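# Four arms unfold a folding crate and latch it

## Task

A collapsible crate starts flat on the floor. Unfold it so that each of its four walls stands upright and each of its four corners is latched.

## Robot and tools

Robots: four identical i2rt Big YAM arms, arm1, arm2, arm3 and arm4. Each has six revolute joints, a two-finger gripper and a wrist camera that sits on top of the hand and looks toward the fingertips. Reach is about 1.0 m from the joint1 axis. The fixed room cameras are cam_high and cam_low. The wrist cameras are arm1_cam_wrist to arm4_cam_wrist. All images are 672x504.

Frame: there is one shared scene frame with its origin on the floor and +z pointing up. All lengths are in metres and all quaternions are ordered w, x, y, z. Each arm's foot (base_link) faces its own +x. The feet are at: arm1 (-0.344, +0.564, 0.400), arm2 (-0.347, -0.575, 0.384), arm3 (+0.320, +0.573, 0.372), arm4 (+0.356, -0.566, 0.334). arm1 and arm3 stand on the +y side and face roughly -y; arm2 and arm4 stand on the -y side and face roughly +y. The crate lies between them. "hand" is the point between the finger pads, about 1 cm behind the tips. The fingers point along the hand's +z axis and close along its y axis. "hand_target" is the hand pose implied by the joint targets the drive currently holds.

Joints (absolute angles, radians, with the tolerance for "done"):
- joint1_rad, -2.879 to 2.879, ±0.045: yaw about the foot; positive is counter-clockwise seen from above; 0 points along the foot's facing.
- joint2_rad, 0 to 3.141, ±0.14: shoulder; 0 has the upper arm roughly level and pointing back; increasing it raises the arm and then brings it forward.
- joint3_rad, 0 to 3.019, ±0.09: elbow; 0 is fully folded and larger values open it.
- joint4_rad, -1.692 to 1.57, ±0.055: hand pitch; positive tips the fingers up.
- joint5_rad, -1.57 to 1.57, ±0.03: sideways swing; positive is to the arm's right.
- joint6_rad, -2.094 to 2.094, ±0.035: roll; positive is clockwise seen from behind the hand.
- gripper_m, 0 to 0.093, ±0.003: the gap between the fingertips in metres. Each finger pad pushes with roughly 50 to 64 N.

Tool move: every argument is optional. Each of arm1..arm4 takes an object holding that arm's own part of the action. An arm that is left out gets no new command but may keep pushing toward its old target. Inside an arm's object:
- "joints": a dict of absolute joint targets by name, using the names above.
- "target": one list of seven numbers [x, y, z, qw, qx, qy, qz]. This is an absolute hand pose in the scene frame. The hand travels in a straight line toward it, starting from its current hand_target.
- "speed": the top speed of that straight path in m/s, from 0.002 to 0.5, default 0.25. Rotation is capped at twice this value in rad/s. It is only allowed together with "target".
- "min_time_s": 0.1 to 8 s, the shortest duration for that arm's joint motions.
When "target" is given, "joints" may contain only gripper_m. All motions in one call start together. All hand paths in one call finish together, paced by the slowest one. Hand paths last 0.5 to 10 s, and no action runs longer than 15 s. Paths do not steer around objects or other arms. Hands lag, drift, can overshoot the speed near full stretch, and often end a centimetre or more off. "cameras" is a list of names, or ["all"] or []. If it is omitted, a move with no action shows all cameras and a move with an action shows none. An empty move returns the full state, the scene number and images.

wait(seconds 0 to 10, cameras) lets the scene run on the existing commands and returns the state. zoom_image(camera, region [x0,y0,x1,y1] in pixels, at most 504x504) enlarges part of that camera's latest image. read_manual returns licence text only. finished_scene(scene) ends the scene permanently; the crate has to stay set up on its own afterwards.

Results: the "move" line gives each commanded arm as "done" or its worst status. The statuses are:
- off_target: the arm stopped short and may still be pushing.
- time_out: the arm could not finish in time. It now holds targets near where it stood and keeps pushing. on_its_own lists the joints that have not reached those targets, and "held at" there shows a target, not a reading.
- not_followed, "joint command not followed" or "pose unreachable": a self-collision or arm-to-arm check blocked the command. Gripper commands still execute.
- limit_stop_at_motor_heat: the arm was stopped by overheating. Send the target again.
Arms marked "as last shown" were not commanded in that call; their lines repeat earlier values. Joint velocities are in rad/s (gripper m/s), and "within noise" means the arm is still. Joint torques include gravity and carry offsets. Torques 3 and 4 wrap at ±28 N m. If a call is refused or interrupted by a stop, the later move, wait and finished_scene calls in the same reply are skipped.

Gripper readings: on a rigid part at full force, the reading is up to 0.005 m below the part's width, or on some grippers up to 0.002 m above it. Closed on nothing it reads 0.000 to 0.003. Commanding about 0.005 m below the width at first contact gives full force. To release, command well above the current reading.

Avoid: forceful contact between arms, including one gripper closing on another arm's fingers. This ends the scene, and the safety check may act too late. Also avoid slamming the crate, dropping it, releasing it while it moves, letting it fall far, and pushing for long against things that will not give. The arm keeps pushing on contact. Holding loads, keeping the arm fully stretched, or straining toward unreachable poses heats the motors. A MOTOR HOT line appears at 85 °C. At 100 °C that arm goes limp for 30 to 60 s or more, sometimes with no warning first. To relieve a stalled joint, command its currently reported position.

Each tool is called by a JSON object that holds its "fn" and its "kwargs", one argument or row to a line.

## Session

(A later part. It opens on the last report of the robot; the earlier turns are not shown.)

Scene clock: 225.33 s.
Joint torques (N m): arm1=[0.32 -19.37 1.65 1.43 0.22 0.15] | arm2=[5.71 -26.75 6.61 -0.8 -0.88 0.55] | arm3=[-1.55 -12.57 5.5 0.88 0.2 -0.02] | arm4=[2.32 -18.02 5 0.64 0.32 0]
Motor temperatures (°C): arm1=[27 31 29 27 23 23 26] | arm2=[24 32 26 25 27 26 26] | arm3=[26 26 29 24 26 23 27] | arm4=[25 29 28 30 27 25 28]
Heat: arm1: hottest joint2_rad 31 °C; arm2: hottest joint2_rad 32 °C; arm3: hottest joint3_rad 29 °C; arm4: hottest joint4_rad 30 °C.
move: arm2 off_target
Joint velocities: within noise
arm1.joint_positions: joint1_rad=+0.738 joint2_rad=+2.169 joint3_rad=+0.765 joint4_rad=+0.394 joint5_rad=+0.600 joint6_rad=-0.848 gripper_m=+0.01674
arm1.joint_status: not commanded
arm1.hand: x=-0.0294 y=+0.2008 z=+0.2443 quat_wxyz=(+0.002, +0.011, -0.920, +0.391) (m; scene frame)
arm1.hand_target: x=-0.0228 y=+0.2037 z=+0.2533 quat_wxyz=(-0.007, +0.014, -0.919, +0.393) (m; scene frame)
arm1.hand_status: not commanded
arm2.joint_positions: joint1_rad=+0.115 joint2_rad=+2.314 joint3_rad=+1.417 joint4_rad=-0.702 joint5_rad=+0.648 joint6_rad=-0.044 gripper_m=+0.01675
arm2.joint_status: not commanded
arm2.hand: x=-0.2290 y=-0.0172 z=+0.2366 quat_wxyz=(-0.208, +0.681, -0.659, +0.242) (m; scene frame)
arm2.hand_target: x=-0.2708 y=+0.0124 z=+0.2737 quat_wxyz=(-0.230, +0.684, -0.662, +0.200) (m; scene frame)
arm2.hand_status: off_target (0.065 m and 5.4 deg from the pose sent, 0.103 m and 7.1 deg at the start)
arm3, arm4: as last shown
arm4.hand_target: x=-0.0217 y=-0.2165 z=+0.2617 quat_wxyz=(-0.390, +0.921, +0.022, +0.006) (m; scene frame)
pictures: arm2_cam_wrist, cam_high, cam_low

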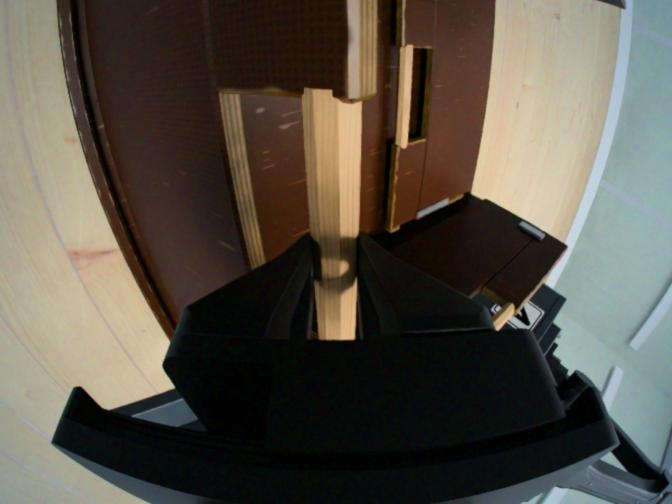

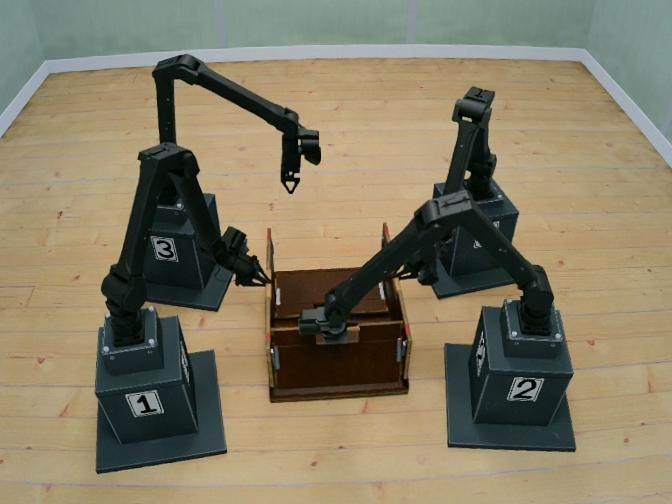

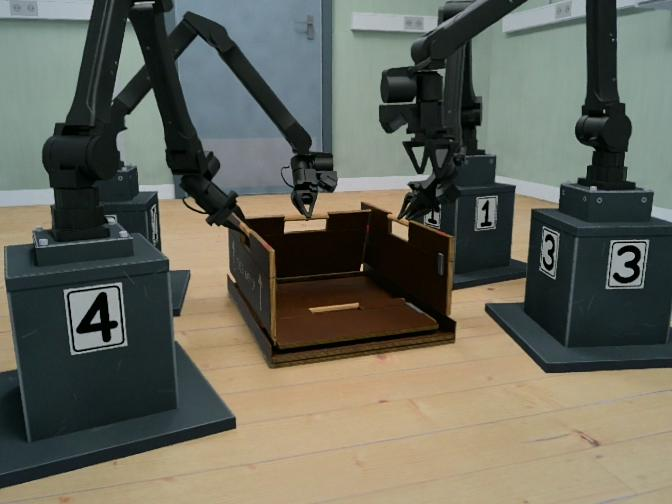

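{"fn": "move", "kwargs": {
  "arm2": {"target": [-0.322, 0.016, 0.282, -0.247, 0.679, -0.658, 0.219], "speed": 0.12},
  "cameras": ["arm2_cam_wrist", "cam_low", "cam_high"]
}}

{"fn": "zoom_image", "kwargs": {
  "camera": "cam_low",
  "region": [220, 180, 480, 380]
}}

{"fn": "zoom_image", "kwargs": {
  "camera": "cam_high",
  "region": [240, 220, 430, 410]
}}

Scene clock: 229.67 s.
Joint torques (N m): arm1=[0.67 -19.37 1.52 1.46 0.28 0.17] | arm2=[6.83 -25.47 7.87 -0.8 -0.74 0.49] | arm3=[-1.26 -12.34 5.55 0.85 0.19 -0.04] | arm4=[2.37 -18.02 5 0.64 0.31 0]
Motor temperatures (°C): arm1=[27 31 29 27 23 23 26] | arm2=[24 32 26 25 27 26 26] | arm3=[26 26 29 24 26 23 27] | arm4=[25 29 28 30 27 25 28]
Heat: arm1: hottest joint2_rad 31 °C; arm2: hottest joint2_rad 32 °C; arm3: hottest joint3_rad 29 °C; arm4: hottest joint4_rad 30 °C.
move: arm2 off_target
Joint velocities: within noise
arm1, arm3, arm4: as last shown
arm2.joint_positions: joint1_rad=+0.201 joint2_rad=+2.317 joint3_rad=+1.446 joint4_rad=-0.814 joint5_rad=+0.694 joint6_rad=+0.082 gripper_m=+0.01675
arm2.joint_status: not commanded
arm2.hand: x=-0.2705 y=-0.0180 z=+0.2482 quat_wxyz=(-0.222, +0.672, -0.656, +0.263) (m; scene frame)
arm2.hand_target: x=-0.3211 y=+0.0136 z=+0.2812 quat_wxyz=(-0.246, +0.679, -0.656, +0.217) (m; scene frame)
arm2.hand_status: off_target (0.070 m and 5.8 deg from the pose sent, 0.109 m and 5.1 deg at the start)
pictures: arm2_cam_wrist, cam_high, cam_low

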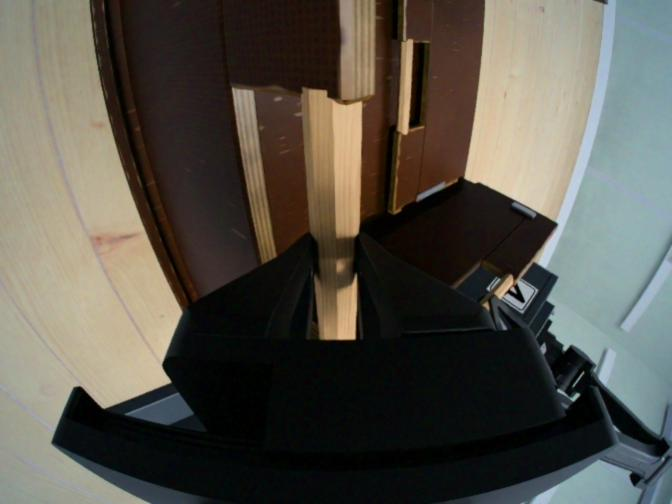

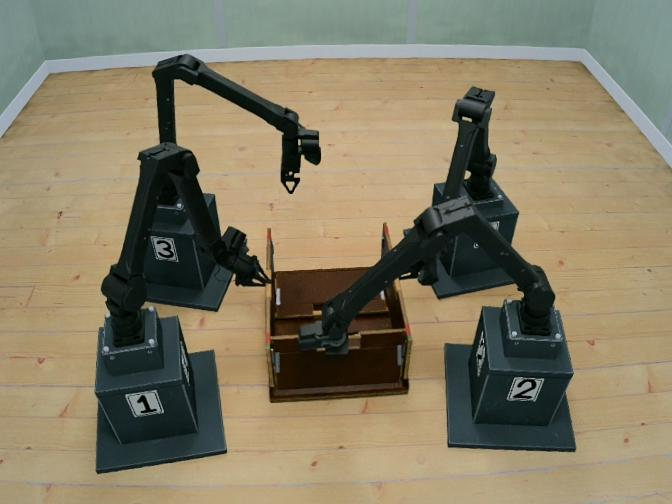

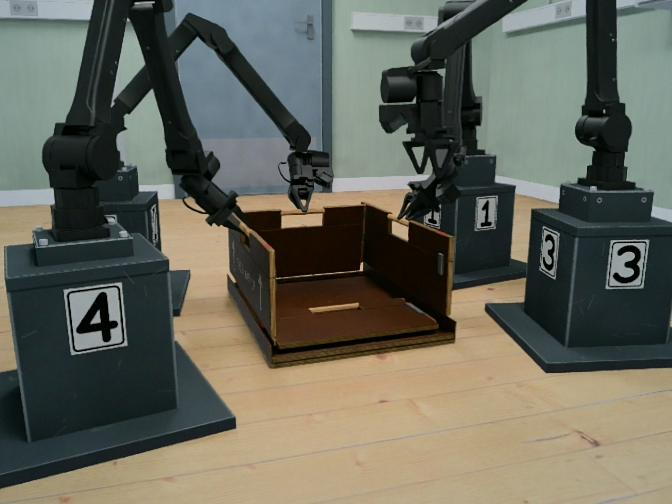

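Scaled by 1.938 from the camera's 672x504 image, which has a finer 960x720 frame.

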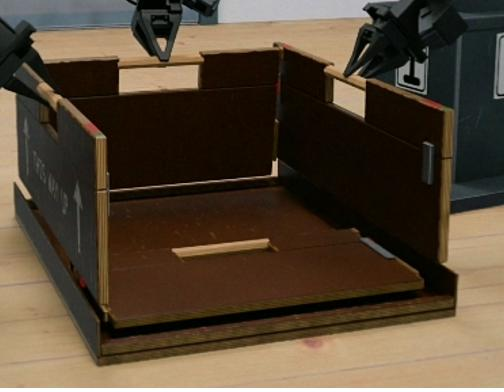

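Scaled by 2.653 from the camera's 672x504 image, which has a finer 960x720 frame.

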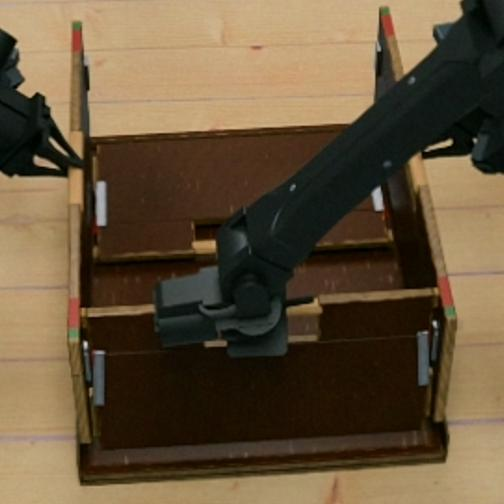

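{"fn": "move", "kwargs": {
  "arm2": {"target": [-0.352, 0.018, 0.286, -0.247, 0.679, -0.658, 0.219], "speed": 0.1},
  "cameras": ["cam_low", "cam_high"]
}}

{"fn": "zoom_image", "kwargs": {
  "camera": "cam_high",
  "region": [250, 310, 430, 410]
}}

Scene clock: 232.87 s.
Joint torques (N m): arm1=[1.03 -19.43 1.44 1.37 0.24 0.17] | arm2=[5.89 -25.41 8.68 -0.59 -0.56 0.38] | arm3=[-1.03 -12.57 5.63 0.92 0.19 -0.03] | arm4=[2.32 -17.96 5.01 0.64 0.31 0]
Motor temperatures (°C): arm1=[27 31 29 27 23 23 26] | arm2=[24 32 26 25 27 26 26] | arm3=[26 26 29 24 26 23 27] | arm4=[25 29 28 30 27 25 28]
Heat: arm1: hottest joint2_rad 31 °C; arm2: hottest joint2_rad 32 °C; arm3: hottest joint3_rad 29 °C; arm4: hottest joint4_rad 30 °C.
move: arm2 off_target
Joint velocities: within noise
arm1.joint_positions: joint1_rad=+0.738 joint2_rad=+2.169 joint3_rad=+0.764 joint4_rad=+0.394 joint5_rad=+0.600 joint6_rad=-0.848 gripper_m=+0.01674
arm1.joint_status: not commanded
arm1.hand: x=-0.0301 y=+0.2013 z=+0.2441 quat_wxyz=(+0.003, +0.012, -0.921, +0.390) (m; scene frame)
arm1.hand_target: x=-0.0231 y=+0.2039 z=+0.2531 quat_wxyz=(-0.007, +0.014, -0.919, +0.393) (m; scene frame)
arm1.hand_status: not commanded
arm2.joint_positions: joint1_rad=+0.261 joint2_rad=+2.323 joint3_rad=+1.472 joint4_rad=-0.892 joint5_rad=+0.686 joint6_rad=+0.160 gripper_m=+0.01675
arm2.joint_status: not commanded
arm2.hand: x=-0.3044 y=-0.0194 z=+0.2522 quat_wxyz=(-0.220, +0.672, -0.655, +0.266) (m; scene frame)
arm2.hand_target: x=-0.3508 y=+0.0148 z=+0.2865 quat_wxyz=(-0.245, +0.679, -0.657, +0.218) (m; scene frame)
arm2.hand_status: off_target (0.069 m and 6.3 deg from the pose sent, 0.097 m and 5.8 deg at the start)
arm3.joint_positions: joint1_rad=+0.170 joint2_rad=+1.674 joint3_rad=+1.122 joint4_rad=-1.020 joint5_rad=-0.003 joint6_rad=-0.065 gripper_m=+0.09012
arm3.joint_status: not commanded
arm3.hand: x=+0.2998 y=+0.1205 z=+0.4233 quat_wxyz=(-0.002, -0.700, -0.714, -0.002) (m; scene frame)
arm3.hand_target: x=+0.2952 y=+0.1227 z=+0.4141 quat_wxyz=(+0.003, -0.700, -0.714, -0.006) (m; scene frame)
arm3.hand_status: not commanded
arm4.joint_positions: joint1_rad=+0.820 joint2_rad=+1.998 joint3_rad=+0.869 joint4_rad=+0.025 joint5_rad=+0.659 joint6_rad=-0.740 gripper_m=+0.01656
arm4.joint_status: not commanded
arm4.hand: x=-0.0161 y=-0.2165 z=+0.2473 quat_wxyz=(-0.383, +0.924, +0.016, +0.013) (m; scene frame)
arm4.hand_target: x=-0.0222 y=-0.2171 z=+0.2617 quat_wxyz=(-0.390, +0.921, +0.022, +0.006) (m; scene frame)
arm4.hand_status: not commanded
pictures: cam_high, cam_low

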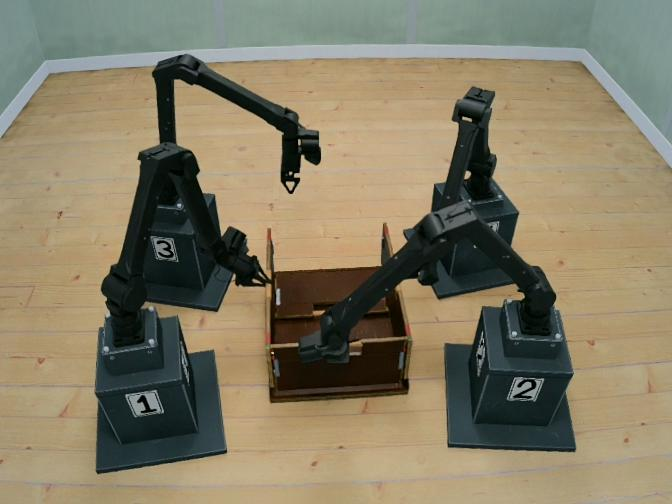

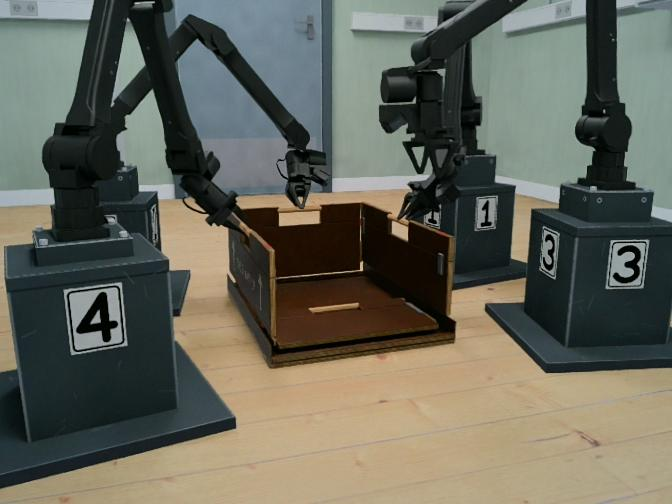

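Scaled by 2.800 from the camera's 672x504 image, which has a finer 960x720 frame.

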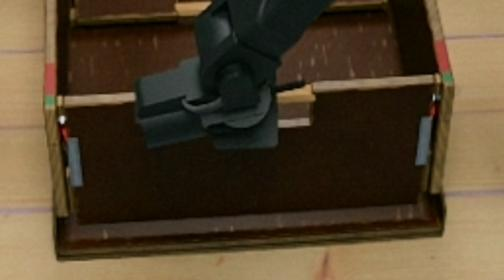

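{"fn": "move", "kwargs": {
  "arm2": {"target": [-0.380, 0.020, 0.284, -0.247, 0.679, -0.658, 0.219], "speed": 0.1},
  "cameras": ["cam_low", "cam_high", "arm1_cam_wrist", "arm4_cam_wrist"]
}}

{"fn": "zoom_image", "kwargs": {
  "camera": "cam_high",
  "region": [250, 310, 430, 410]
}}

{"fn": "zoom_image", "kwargs": {
  "camera": "cam_low",
  "region": [220, 180, 480, 380]
}}

Scene clock: 235.53 s.
Joint torques (N m): arm1=[0.97 -19.66 1.66 1.4 0.24 0.17] | arm2=[9.7 -25.64 8.87 -0.55 -0.86 0.59] | arm3=[-1.49 -12.16 5.7 0.92 0.2 -0.02] | arm4=[2.37 -18.02 5 0.62 0.31 0]
Motor temperatures (°C): arm1=[27 31 29 27 23 23 26] | arm2=[24 32 26 25 27 26 26] | arm3=[26 26 29 24 26 23 27] | arm4=[25 29 28 30 27 25 28]
Heat: arm1: hottest joint2_rad 31 °C; arm2: hottest joint2_rad 32 °C; arm3: hottest joint3_rad 29 °C; arm4: hottest joint4_rad 30 °C.
move: arm2 off_target
Joint velocities: within noise
arm1, arm3, arm4: as last shown
arm2.joint_positions: joint1_rad=+0.261 joint2_rad=+2.338 joint3_rad=+1.499 joint4_rad=-0.938 joint5_rad=+0.686 joint6_rad=+0.195 gripper_m=+0.01675
arm2.joint_status: not commanded
arm2.hand: x=-0.3044 y=-0.0194 z=+0.2519 quat_wxyz=(-0.215, +0.664, -0.662, +0.275) (m; scene frame)
arm2.hand_target: x=-0.3777 y=+0.0142 z=+0.2839 quat_wxyz=(-0.245, +0.679, -0.657, +0.217) (m; scene frame)
arm2.hand_status: off_target (0.091 m and 7.6 deg from the pose sent, 0.091 m and 6.3 deg at the start)
pictures: arm1_cam_wrist, arm4_cam_wrist, cam_high, cam_low

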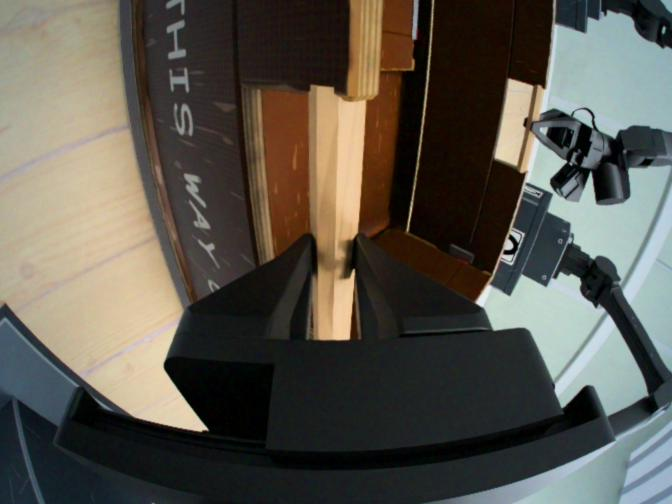

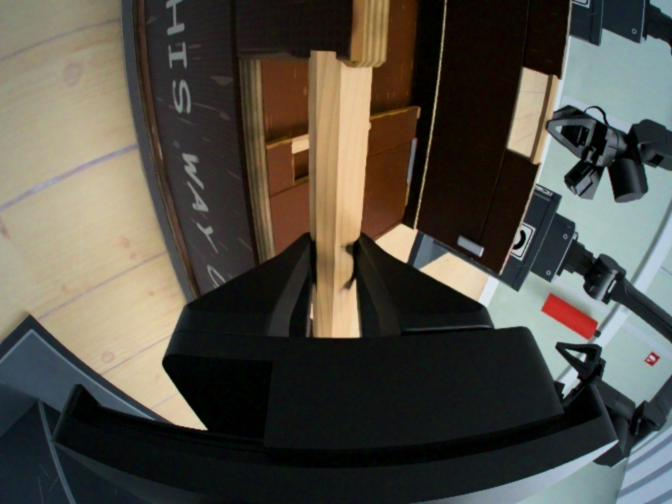

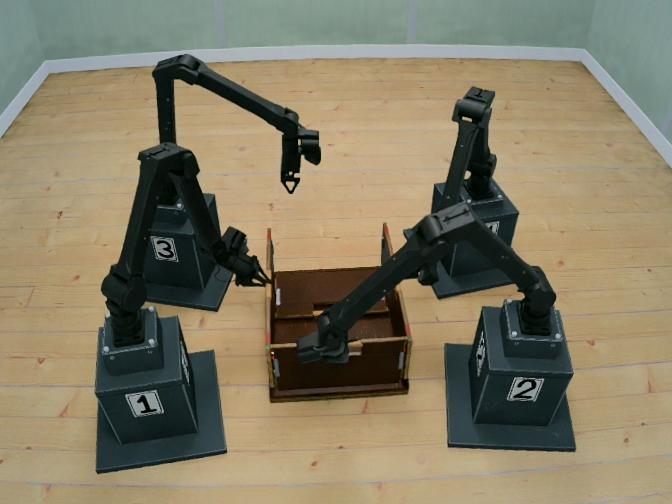

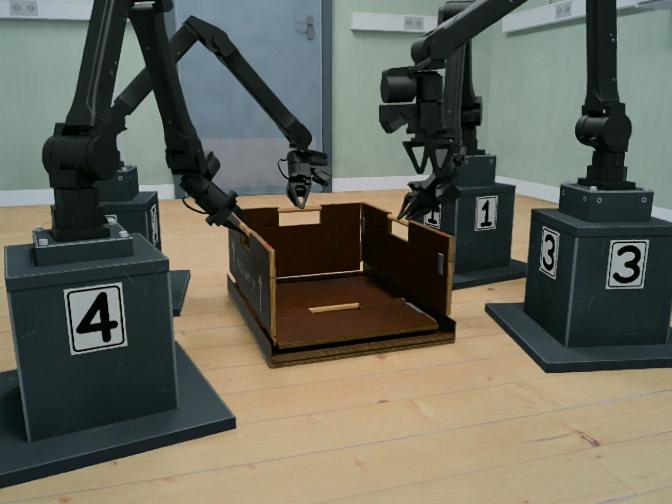

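Scaled by 2.800 from the camera's 672x504 image, which has a finer 960x720 frame.

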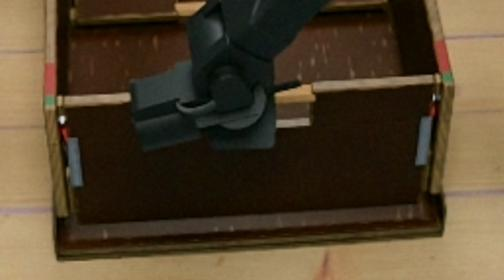

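Scaled by 1.938 from the camera's 672x504 image, which has a finer 960x720 frame.

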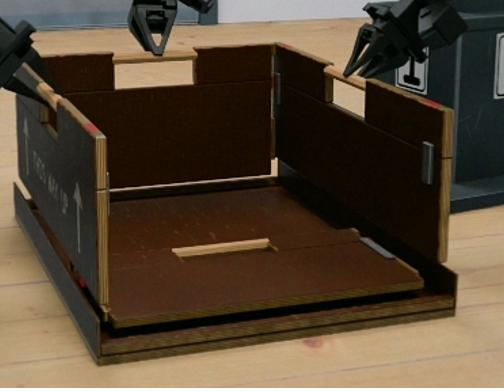

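{"fn": "zoom_image", "kwargs": {
  "camera": "cam_high",
  "region": [258, 325, 308, 375]
}}

{"fn": "zoom_image", "kwargs": {
  "camera": "cam_high",
  "region": [375, 315, 425, 365]
}}

{"fn": "zoom_image", "kwargs": {
  "camera": "cam_low",
  "region": [340, 190, 400, 290]
}}

{"fn": "zoom_image", "kwargs": {
  "camera": "cam_low",
  "region": [410, 220, 480, 320]
}}

Scaled by 10.080 from the camera's 672x504 image, which has a finer 960x720 frame.

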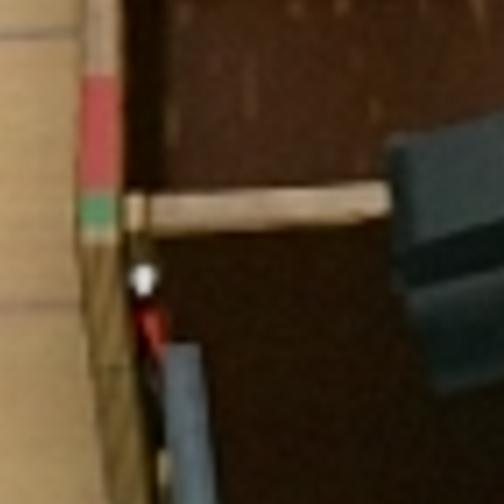

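Scaled by 10.080 from the camera's 672x504 image, which has a finer 960x720 frame.

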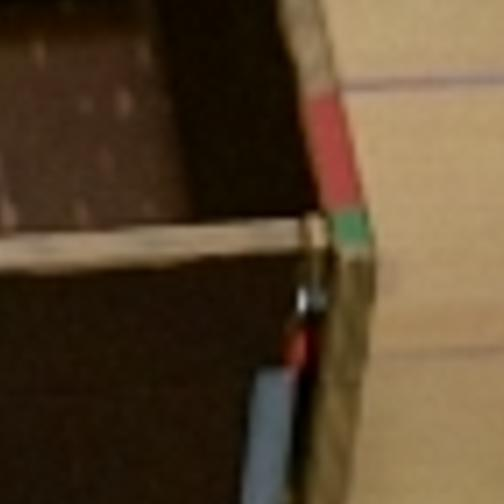

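Scaled by 5.040 from the camera's 672x504 image, which has a finer 960x720 frame.

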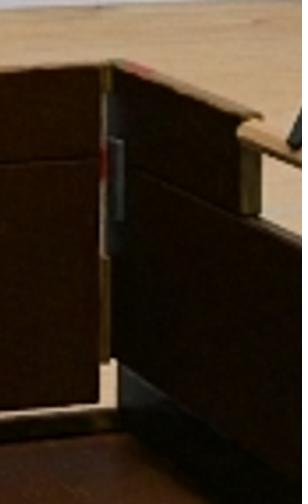

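Scaled by 5.040 from the camera's 672x504 image, which has a finer 960x720 frame.

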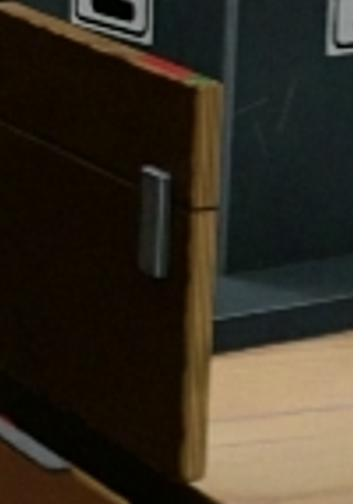

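{"fn": "move", "kwargs": {
  "arm2": {"target": [-0.290, 0.005, 0.272, -0.232, 0.675, -0.660, 0.240], "speed": 0.1},
  "cameras": ["cam_low", "cam_high", "arm1_cam_wrist"]
}}

{"fn": "zoom_image", "kwargs": {
  "camera": "cam_high",
  "region": [258, 325, 308, 375]
}}

{"fn": "zoom_image", "kwargs": {
  "camera": "cam_high",
  "region": [375, 315, 425, 365]
}}

{"fn": "zoom_image", "kwargs": {
  "camera": "cam_low",
  "region": [340, 190, 400, 290]
}}

{"fn": "zoom_image", "kwargs": {
  "camera": "arm1_cam_wrist",
  "region": [380, 180, 560, 320]
}}

Scene clock: 246.37 s.
Joint torques (N m): arm1=[0.79 -19.6 1.73 1.36 0.27 0.19] | arm2=[-1.55 -24.76 5.86 1.14 0.07 -0.32] | arm3=[-1.03 -12.4 5.5 0.92 0.19 -0.02] | arm4=[2.37 -18.02 5 0.64 0.32 0]
Motor temperatures (°C): arm1=[27 31 29 27 23 23 26] | arm2=[24 33 26 25 28 26 26] | arm3=[26 26 29 24 26 23 27] | arm4=[24 29 28 30 27 25 28]
Heat: arm1: hottest joint2_rad 31 °C; arm2: hottest joint2_rad 33 °C; arm3: hottest joint3_rad 29 °C; arm4: hottest joint4_rad 30 °C.
move: arm2 off_target
Joint velocities: within noise
arm1, arm3, arm4: as last shown
arm2.joint_positions: joint1_rad=+0.256 joint2_rad=+2.323 joint3_rad=+1.472 joint4_rad=-0.893 joint5_rad=+0.677 joint6_rad=+0.136 gripper_m=+0.01675
arm2.joint_status: not commanded
arm2.hand: x=-0.3030 y=-0.0203 z=+0.2512 quat_wxyz=(-0.212, +0.680, -0.649, +0.267) (m; scene frame)
arm2.hand_target: x=-0.2975 y=+0.0025 z=+0.2720 quat_wxyz=(-0.229, +0.676, -0.658, +0.239) (m; scene frame)
arm2.hand_status: off_target (0.035 m and 4.1 deg from the pose sent, 0.035 m and 4.6 deg at the start)
pictures: arm1_cam_wrist, cam_high, cam_low

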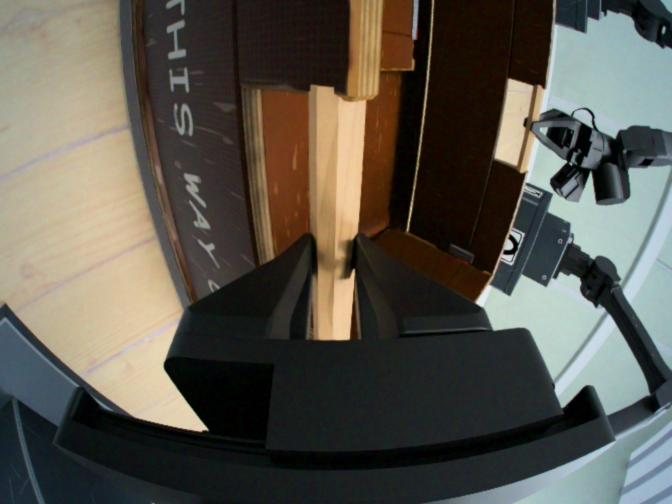

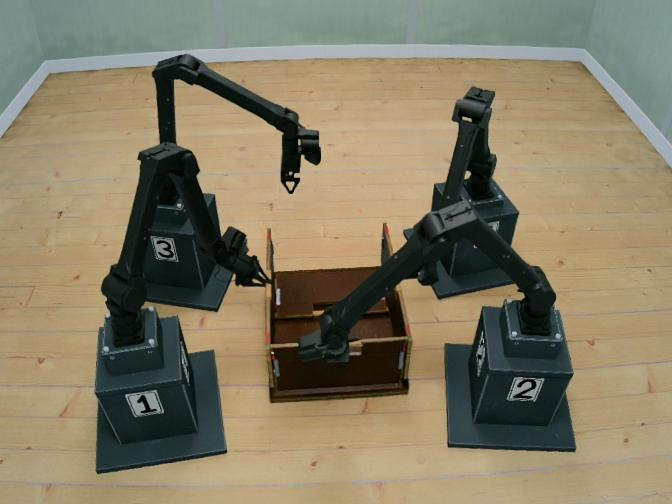

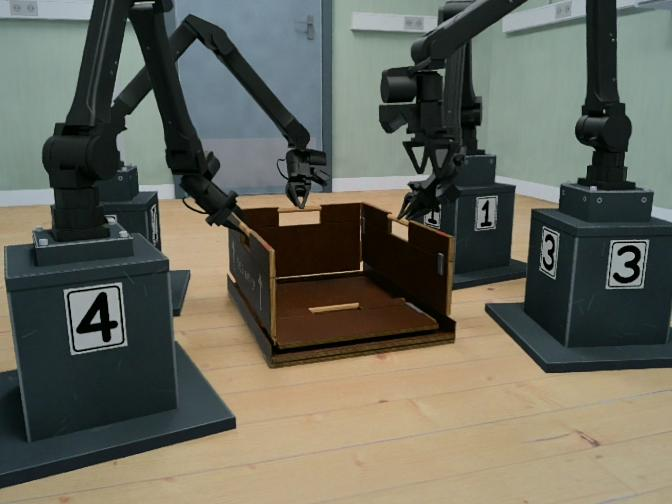

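Scaled by 10.080 from the camera's 672x504 image, which has a finer 960x720 frame.

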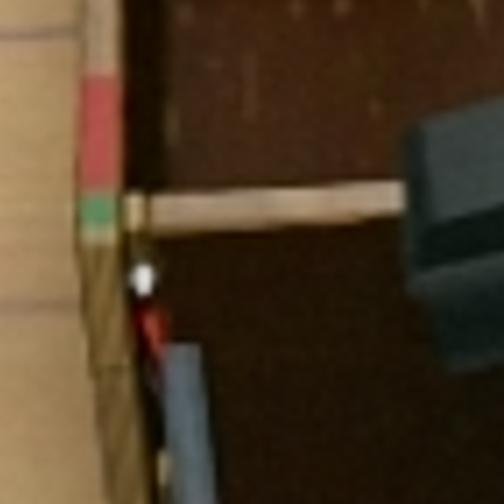

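Scaled by 10.080 from the camera's 672x504 image, which has a finer 960x720 frame.

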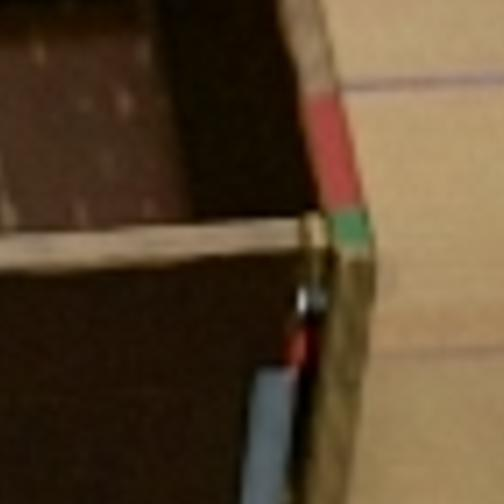

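Scaled by 5.040 from the camera's 672x504 image, which has a finer 960x720 frame.

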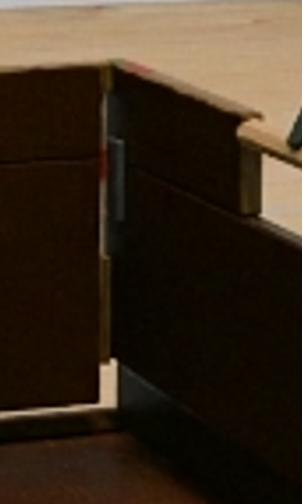

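Scaled by 2.800 from the camera's 672x504 image, which has a finer 960x720 frame.

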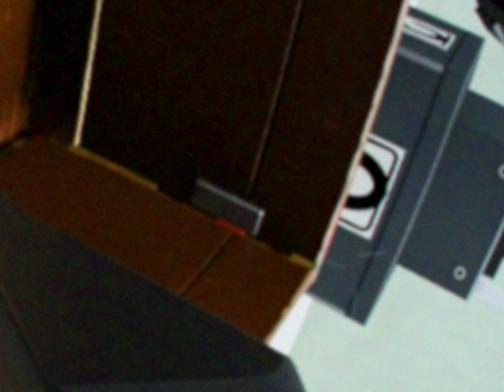

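{"fn": "move", "kwargs": {
  "arm2": {"target": [-0.265, 0.005, 0.270, -0.232, 0.675, -0.660, 0.240], "speed": 0.1},
  "cameras": ["cam_high"]
}}

{"fn": "zoom_image", "kwargs": {
  "camera": "cam_high",
  "region": [250, 310, 430, 410]
}}

Scene clock: 249.50 s.
Joint torques (N m): arm1=[1.14 -19.9 1.47 1.35 0.23 0.17] | arm2=[-5.83 -24.18 6.35 1.84 0.71 -0.53] | arm3=[-1.38 -12.92 5.64 0.81 0.2 -0.04] | arm4=[2.37 -18.02 5.01 0.64 0.31 0]
Motor temperatures (°C): arm1=[27 31 29 27 23 23 26] | arm2=[24 33 26 25 28 26 26] | arm3=[26 26 29 24 26 23 27] | arm4=[24 29 28 30 27 25 28]
Heat: arm1: hottest joint2_rad 31 °C; arm2: hottest joint2_rad 33 °C; arm3: hottest joint3_rad 29 °C; arm4: hottest joint4_rad 30 °C.
move: arm2 off_target
Joint velocities: within noise
arm1, arm3, arm4: as last shown
arm2.joint_positions: joint1_rad=+0.250 joint2_rad=+2.309 joint3_rad=+1.449 joint4_rad=-0.849 joint5_rad=+0.674 joint6_rad=+0.097 gripper_m=+0.01675
arm2.joint_status: not commanded
arm2.hand: x=-0.3001 y=-0.0192 z=+0.2517 quat_wxyz=(-0.216, +0.687, -0.644, +0.258) (m; scene frame)
arm2.hand_target: x=-0.2653 y=+0.0038 z=+0.2713 quat_wxyz=(-0.233, +0.673, -0.660, +0.240) (m; scene frame)
arm2.hand_status: off_target (0.046 m and 3.6 deg from the pose sent, 0.049 m and 4.1 deg at the start)
pictures: cam_high

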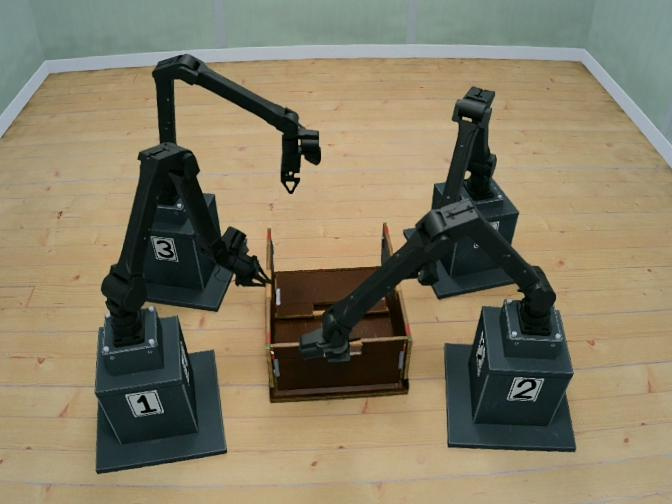

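Scaled by 2.800 from the camera's 672x504 image, which has a finer 960x720 frame.

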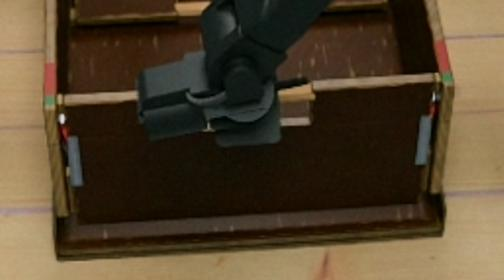

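{"fn": "move", "kwargs": {
  "arm2": {"target": [-0.40, 0.015, 0.275, -0.240, 0.679, -0.658, 0.222], "speed": 0.15},
  "cameras": []
}}

{"fn": "move", "kwargs": {
  "arm2": {"target": [-0.44, 0.02, 0.275, -0.240, 0.679, -0.658, 0.222], "speed": 0.1},
  "cameras": ["cam_high", "cam_low"]
}}

{"fn": "zoom_image", "kwargs": {
  "camera": "cam_high",
  "region": [250, 310, 430, 410]
}}

Scene clock: 259.73 s.
Joint torques (N m): arm1=[0.85 -19.55 1.58 1.35 0.26 0.14] | arm2=[11.58 -24.82 8.72 -0.34 -1.13 0.68] | arm3=[-1.14 -12.57 5.52 0.92 0.21 -0.02] | arm4=[2.32 -18.02 5 0.64 0.31 0]
Motor temperatures (°C): arm1=[27 31 29 27 23 23 27] | arm2=[24 33 26 25 28 26 26] | arm3=[26 26 29 24 26 23 27] | arm4=[24 29 28 30 27 25 28]
Heat: arm1: hottest joint2_rad 31 °C; arm2: hottest joint2_rad 33 °C; arm3: hottest joint3_rad 29 °C; arm4: hottest joint4_rad 30 °C.
move: arm2 off_target
Joint velocities: within noise
arm1, arm3, arm4: as last shown
arm2.joint_positions: joint1_rad=+0.262 joint2_rad=+2.348 joint3_rad=+1.515 joint4_rad=-0.966 joint5_rad=+0.686 joint6_rad=+0.217 gripper_m=+0.01675
arm2.joint_status: not commanded
arm2.hand: x=-0.3051 y=-0.0199 z=+0.2515 quat_wxyz=(-0.212, +0.659, -0.665, +0.280) (m; scene frame)
arm2.hand_target: x=-0.3899 y=+0.0086 z=+0.2752 quat_wxyz=(-0.240, +0.679, -0.657, +0.222) (m; scene frame)
arm2.hand_status: off_target (0.104 m and 7.8 deg from the pose sent, 0.108 m and 5.3 deg at the start)
pictures: none
No camera images: "cameras" was empty.

Scene clock: 260.77 s.
Joint torques (N m): arm1=[0.85 -19.6 1.58 1.51 0.23 0.15] | arm2=[12.45 -24.35 7.19 0.14 -1.5 0.78] | arm3=[-1.61 -12.45 5.63 0.9 0.23 -0.04] | arm4=[2.37 -18.02 5.01 0.64 0.31 0]
Motor temperatures (°C): arm1=[27 31 29 27 23 23 27] | arm2=[24 33 26 25 28 26 26] | arm3=[26 26 29 24 26 23 27] | arm4=[24 29 28 30 27 25 28]
Heat: arm1: hottest joint2_rad 31 °C; arm2: hottest joint2_rad 33 °C; arm3: hottest joint3_rad 29 °C; arm4: hottest joint4_rad 30 °C.
move: arm2 off_target
Joint velocities: within noise
arm1, arm3, arm4: as last shown
arm2.joint_positions: joint1_rad=+0.262 joint2_rad=+2.348 joint3_rad=+1.515 joint4_rad=-0.966 joint5_rad=+0.686 joint6_rad=+0.220 gripper_m=+0.01675
arm2.joint_status: not commanded
arm2.hand: x=-0.3051 y=-0.0199 z=+0.2515 quat_wxyz=(-0.212, +0.658, -0.666, +0.280) (m; scene frame)
arm2.hand_target: x=-0.3954 y=+0.0012 z=+0.2681 quat_wxyz=(-0.237, +0.681, -0.657, +0.221) (m; scene frame)
arm2.hand_status: off_target (0.143 m and 7.8 deg from the pose sent, 0.143 m and 7.8 deg at the start; pose on its path clipped on 29 of 31 steps)
pictures: cam_high, cam_low

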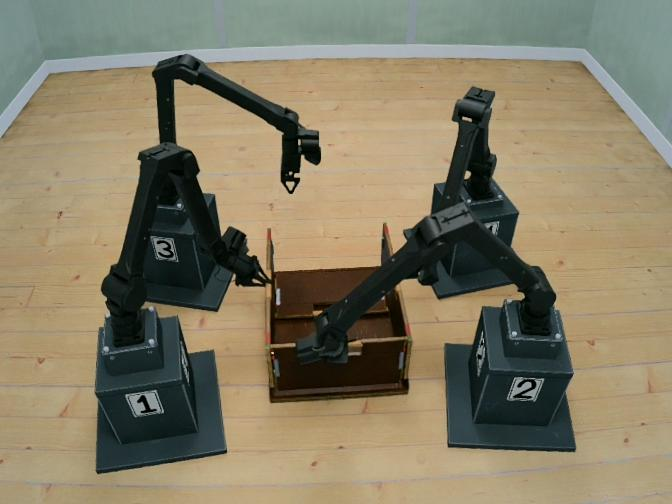

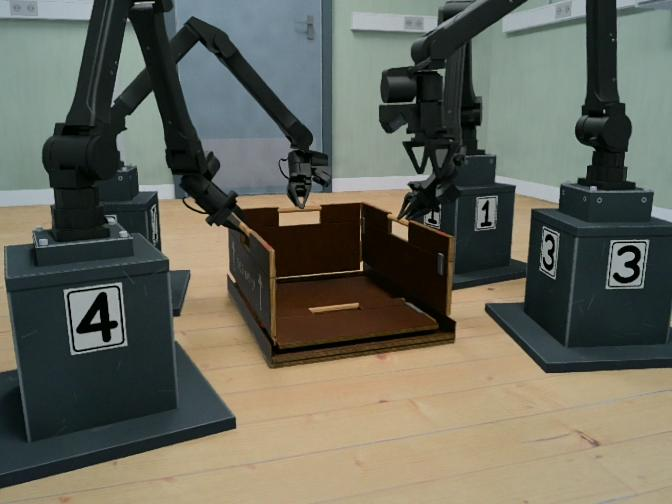

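Scaled by 2.800 from the camera's 672x504 image, which has a finer 960x720 frame.

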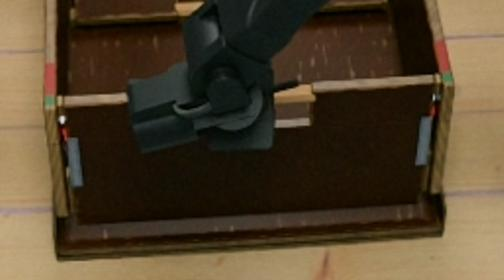

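{"fn": "move", "kwargs": {
  "arm2": {"target": [-0.29, 0.005, 0.270, -0.232, 0.675, -0.660, 0.240], "speed": 0.2},
  "cameras": []
}}

{"fn": "move", "kwargs": {
  "arm2": {"target": [-0.225, 0.005, 0.266, -0.232, 0.675, -0.660, 0.240], "speed": 0.1},
  "cameras": ["cam_high"]
}}

{"fn": "zoom_image", "kwargs": {
  "camera": "cam_high",
  "region": [250, 310, 430, 410]
}}

Scene clock: 263.53 s.
Joint torques (N m): arm1=[0.73 -19.14 1.68 1.4 0.25 0.17] | arm2=[-1.61 -24.47 6.09 1.61 0.02 -0.31] | arm3=[-1.2 -12.51 5.49 0.83 0.21 -0.04] | arm4=[2.37 -18.02 5 0.64 0.32 0]
Motor temperatures (°C): arm1=[27 31 29 27 23 23 27] | arm2=[24 33 26 25 28 26 26] | arm3=[26 26 29 24 26 23 27] | arm4=[24 29 28 30 27 25 28]
Heat: arm1: hottest joint2_rad 31 °C; arm2: hottest joint2_rad 33 °C; arm3: hottest joint3_rad 29 °C; arm4: hottest joint4_rad 30 °C.
move: arm2 off_target
Joint velocities: within noise
arm1, arm3, arm4: as last shown
arm2.joint_positions: joint1_rad=+0.256 joint2_rad=+2.323 joint3_rad=+1.473 joint4_rad=-0.893 joint5_rad=+0.679 joint6_rad=+0.137 gripper_m=+0.01675
arm2.joint_status: not commanded
arm2.hand: x=-0.3029 y=-0.0195 z=+0.2517 quat_wxyz=(-0.213, +0.679, -0.650, +0.267) (m; scene frame)
arm2.hand_target: x=-0.2971 y=+0.0037 z=+0.2707 quat_wxyz=(-0.230, +0.676, -0.659, +0.238) (m; scene frame)
arm2.hand_status: off_target (0.033 m and 3.9 deg from the pose sent, 0.034 m and 5.5 deg at the start)
pictures: none
No camera images: "cameras" was empty.

Scene clock: 264.93 s.
Joint torques (N m): arm1=[0.79 -19.43 1.68 1.44 0.23 0.11] | arm2=[-10.87 -22.3 6.5 2.25 1.6 -0.89] | arm3=[-1.03 -12.1 5.55 0.84 0.23 -0.04] | arm4=[2.37 -18.02 5.01 0.62 0.32 0]
Motor temperatures (°C): arm1=[27 31 29 27 23 23 27] | arm2=[24 32 26 25 28 26 26] | arm3=[26 26 29 24 26 23 27] | arm4=[24 29 28 30 27 25 28]
Heat: arm1: hottest joint2_rad 31 °C; arm2: hottest joint2_rad 32 °C; arm3: hottest joint3_rad 29 °C; arm4: hottest joint4_rad 30 °C.
move: arm2 off_target
Joint velocities: within noise
arm1, arm3, arm4: as last shown
arm2.joint_positions: joint1_rad=+0.242 joint2_rad=+2.289 joint3_rad=+1.413 joint4_rad=-0.791 joint5_rad=+0.656 joint6_rad=+0.042 gripper_m=+0.01675
arm2.joint_status: not commanded
arm2.hand: x=-0.2983 y=-0.0203 z=+0.2509 quat_wxyz=(-0.214, +0.700, -0.636, +0.244) (m; scene frame)
arm2.hand_target: x=-0.2277 y=-0.0027 z=+0.2668 quat_wxyz=(-0.230, +0.673, -0.660, +0.244) (m; scene frame)
arm2.hand_status: off_target (0.079 m and 4.5 deg from the pose sent, 0.083 m and 3.9 deg at the start)
pictures: cam_high

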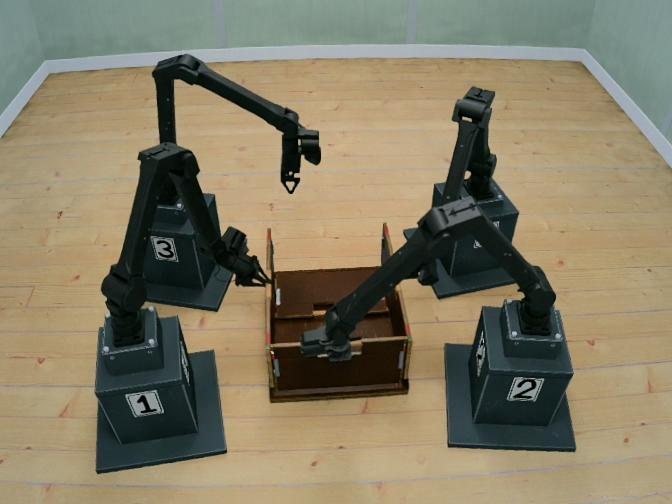

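Scaled by 2.800 from the camera's 672x504 image, which has a finer 960x720 frame.

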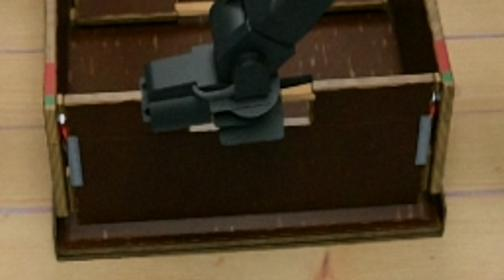

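{"fn": "move", "kwargs": {
  "arm2": {"target": [-0.300, 0.003, 0.264, -0.232, 0.675, -0.660, 0.240], "speed": 0.2},
  "arm3": {"target": [0.035, -0.006, 0.125, -0.002, 0.696, 0.718, -0.002], "speed": 0.3, "joints": {"gripper_m": 0.07}},
  "cameras": ["arm3_cam_wrist", "cam_low"]
}}

{"fn": "zoom_image", "kwargs": {
  "camera": "arm3_cam_wrist",
  "region": [100, 0, 560, 340]
}}

Scene clock: 275.57 s.
Joint torques (N m): arm1=[0.79 -19.72 1.77 1.52 0.24 0.18] | arm2=[-0.26 -21.77 8.01 -0.06 0.87 0.08] | arm3=[-0.67 -18.49 7.56 -0.03 0 -0.07] | arm4=[2.37 -18.02 5.01 0.64 0.32 0]
Motor temperatures (°C): arm1=[27 31 29 27 23 23 27] | arm2=[24 31 27 25 28 26 26] | arm3=[26 26 29 24 26 23 27] | arm4=[24 29 28 30 27 25 28]
Heat: arm1: hottest joint2_rad 31 °C; arm2: hottest joint2_rad 31 °C; arm3: hottest joint3_rad 29 °C; arm4: hottest joint4_rad 30 °C.
move: arm2 off_target; arm3 off_target
Joint velocities: within noise
arm1.joint_positions: joint1_rad=+0.738 joint2_rad=+2.169 joint3_rad=+0.764 joint4_rad=+0.394 joint5_rad=+0.600 joint6_rad=-0.848 gripper_m=+0.01674
arm1.joint_status: not commanded
arm1.hand: x=-0.0301 y=+0.2013 z=+0.2441 quat_wxyz=(+0.003, +0.012, -0.921, +0.390) (m; scene frame)
arm1.hand_target: x=-0.0231 y=+0.2039 z=+0.2531 quat_wxyz=(-0.007, +0.014, -0.919, +0.393) (m; scene frame)
arm1.hand_status: not commanded
arm2.joint_positions: joint1_rad=+0.248 joint2_rad=+2.305 joint3_rad=+1.444 joint4_rad=-0.844 joint5_rad=+0.663 joint6_rad=+0.108 gripper_m=+0.01675
arm2.joint_status: not commanded
arm2.hand: x=-0.3007 y=-0.0197 z=+0.2518 quat_wxyz=(-0.214, +0.684, -0.650, +0.253) (m; scene frame)
arm2.hand_target: x=-0.3004 y=+0.0030 z=+0.2650 quat_wxyz=(-0.232, +0.676, -0.657, +0.240) (m; scene frame)
arm2.hand_status: off_target (0.026 m and 2.9 deg from the pose sent, 0.027 m and 4.5 deg at the start)
arm3.joint_positions: joint1_rad=-0.238 joint2_rad=+2.536 joint3_rad=+1.728 joint4_rad=-0.751 joint5_rad=+0.003 joint6_rad=-0.478 gripper_m=+0.07012
arm3.joint_status: all done
arm3.hand: x=+0.0405 y=-0.0001 z=+0.1366 quat_wxyz=(-0.001, -0.698, -0.716, +0.005) (m; scene frame)
arm3.hand_target: x=+0.0391 y=-0.0032 z=+0.1246 quat_wxyz=(-0.001, -0.695, -0.719, +0.000) (m; scene frame)
arm3.hand_status: off_target (0.014 m and 0.6 deg from the pose sent, 0.418 m and 0.9 deg at the start)
arm4.joint_positions: joint1_rad=+0.820 joint2_rad=+1.998 joint3_rad=+0.869 joint4_rad=+0.025 joint5_rad=+0.659 joint6_rad=-0.740 gripper_m=+0.01656
arm4.joint_status: not commanded
arm4.hand: x=-0.0161 y=-0.2165 z=+0.2473 quat_wxyz=(-0.383, +0.924, +0.016, +0.013) (m; scene frame)
arm4.hand_target: x=-0.0222 y=-0.2171 z=+0.2617 quat_wxyz=(-0.390, +0.921, +0.022, +0.006) (m; scene frame)
arm4.hand_status: not commanded
pictures: arm3_cam_wrist, cam_low

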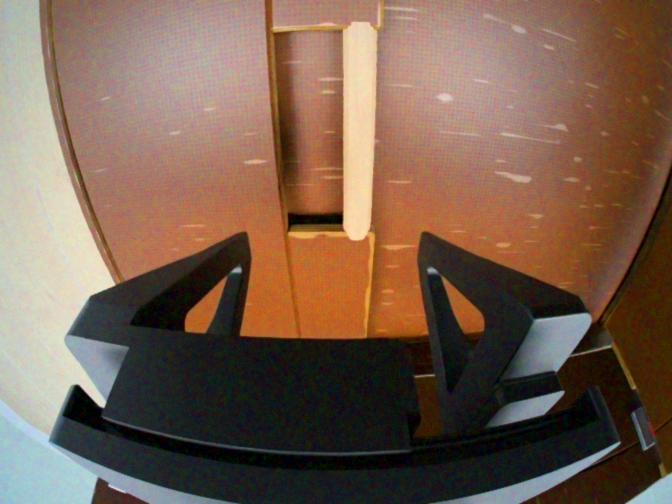

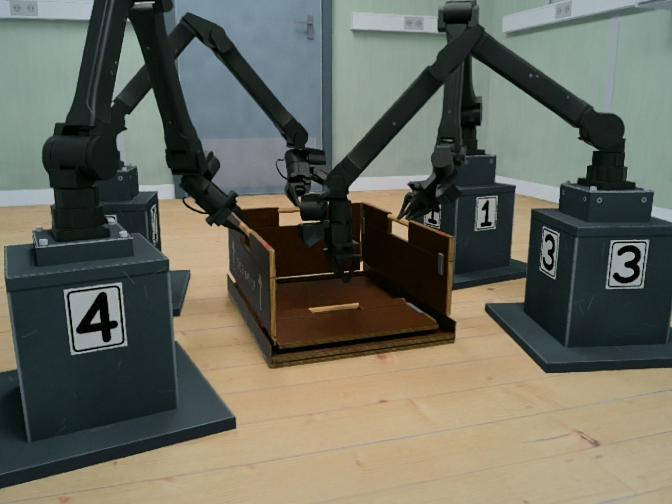

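Scaled by 1.096 from the camera's 672x504 image, which has a finer 960x720 frame.

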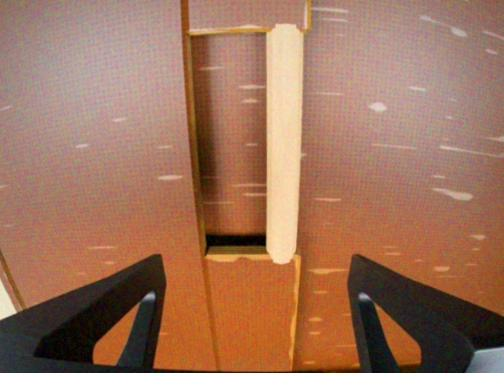

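{"fn": "move", "kwargs": {
  "arm3": {"target": [0.018, -0.016, 0.022, -0.002, 0.696, 0.718, -0.006], "speed": 0.2},
  "cameras": ["arm3_cam_wrist", "cam_low"]
}}

{"fn": "zoom_image", "kwargs": {
  "camera": "arm3_cam_wrist",
  "region": [100, 0, 560, 340]
}}

Scene clock: 280.93 s.
Joint torques (N m): arm1=[0.85 -19.37 1.62 1.48 0.23 0.17] | arm2=[-0.38 -21.83 8.03 -0.08 0.87 0.08] | arm3=[-1.96 -18.96 7.28 0.13 0.09 -0.03] | arm4=[2.37 -18.08 5.01 0.64 0.31 0]
Motor temperatures (°C): arm1=[27 31 29 27 23 23 27] | arm2=[24 31 26 25 28 26 26] | arm3=[26 26 30 24 26 23 27] | arm4=[24 29 28 30 27 25 28]
Heat: arm1: hottest joint2_rad 31 °C; arm2: hottest joint2_rad 31 °C; arm3: hottest joint3_rad 30 °C; arm4: hottest joint4_rad 30 °C.
move: arm3 off_target
Joint velocities: within noise
arm1, arm2, arm4: as last shown
arm3.joint_positions: joint1_rad=-0.248 joint2_rad=+2.783 joint3_rad=+1.951 joint4_rad=-0.715 joint5_rad=+0.009 joint6_rad=-0.499 gripper_m=+0.07009
arm3.joint_status: not commanded
arm3.hand: x=+0.0227 y=-0.0185 z=+0.0398 quat_wxyz=(+0.000, -0.695, -0.719, +0.012) (m; scene frame)
arm3.hand_target: x=+0.0171 y=-0.0140 z=+0.0230 quat_wxyz=(+0.002, -0.695, -0.719, +0.007) (m; scene frame)
arm3.hand_status: off_target (0.019 m and 0.7 deg from the pose sent, 0.118 m and 0.6 deg at the start)
pictures: arm3_cam_wrist, cam_low

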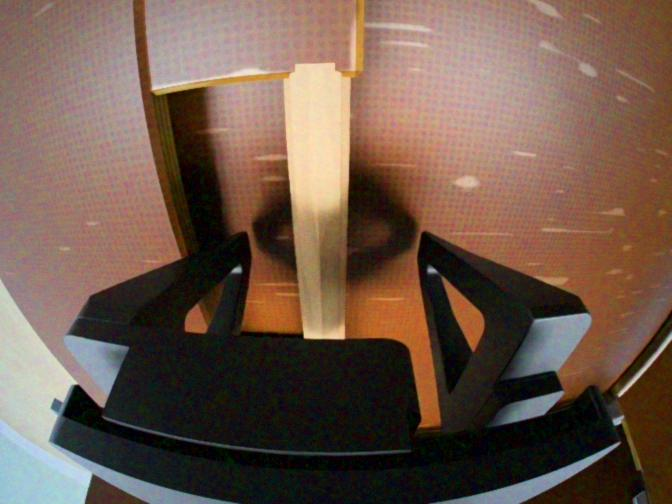

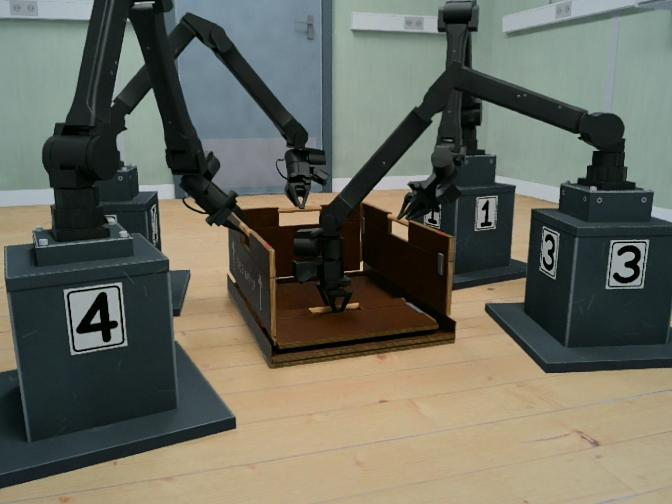

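Scaled by 1.096 from the camera's 672x504 image, which has a finer 960x720 frame.

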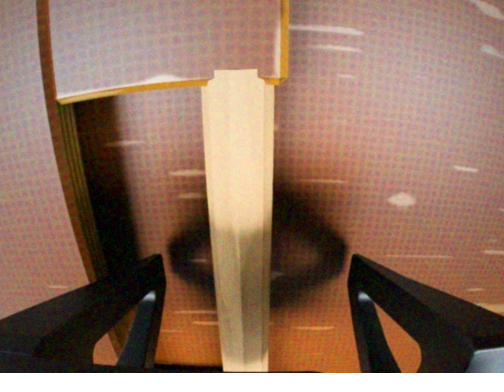

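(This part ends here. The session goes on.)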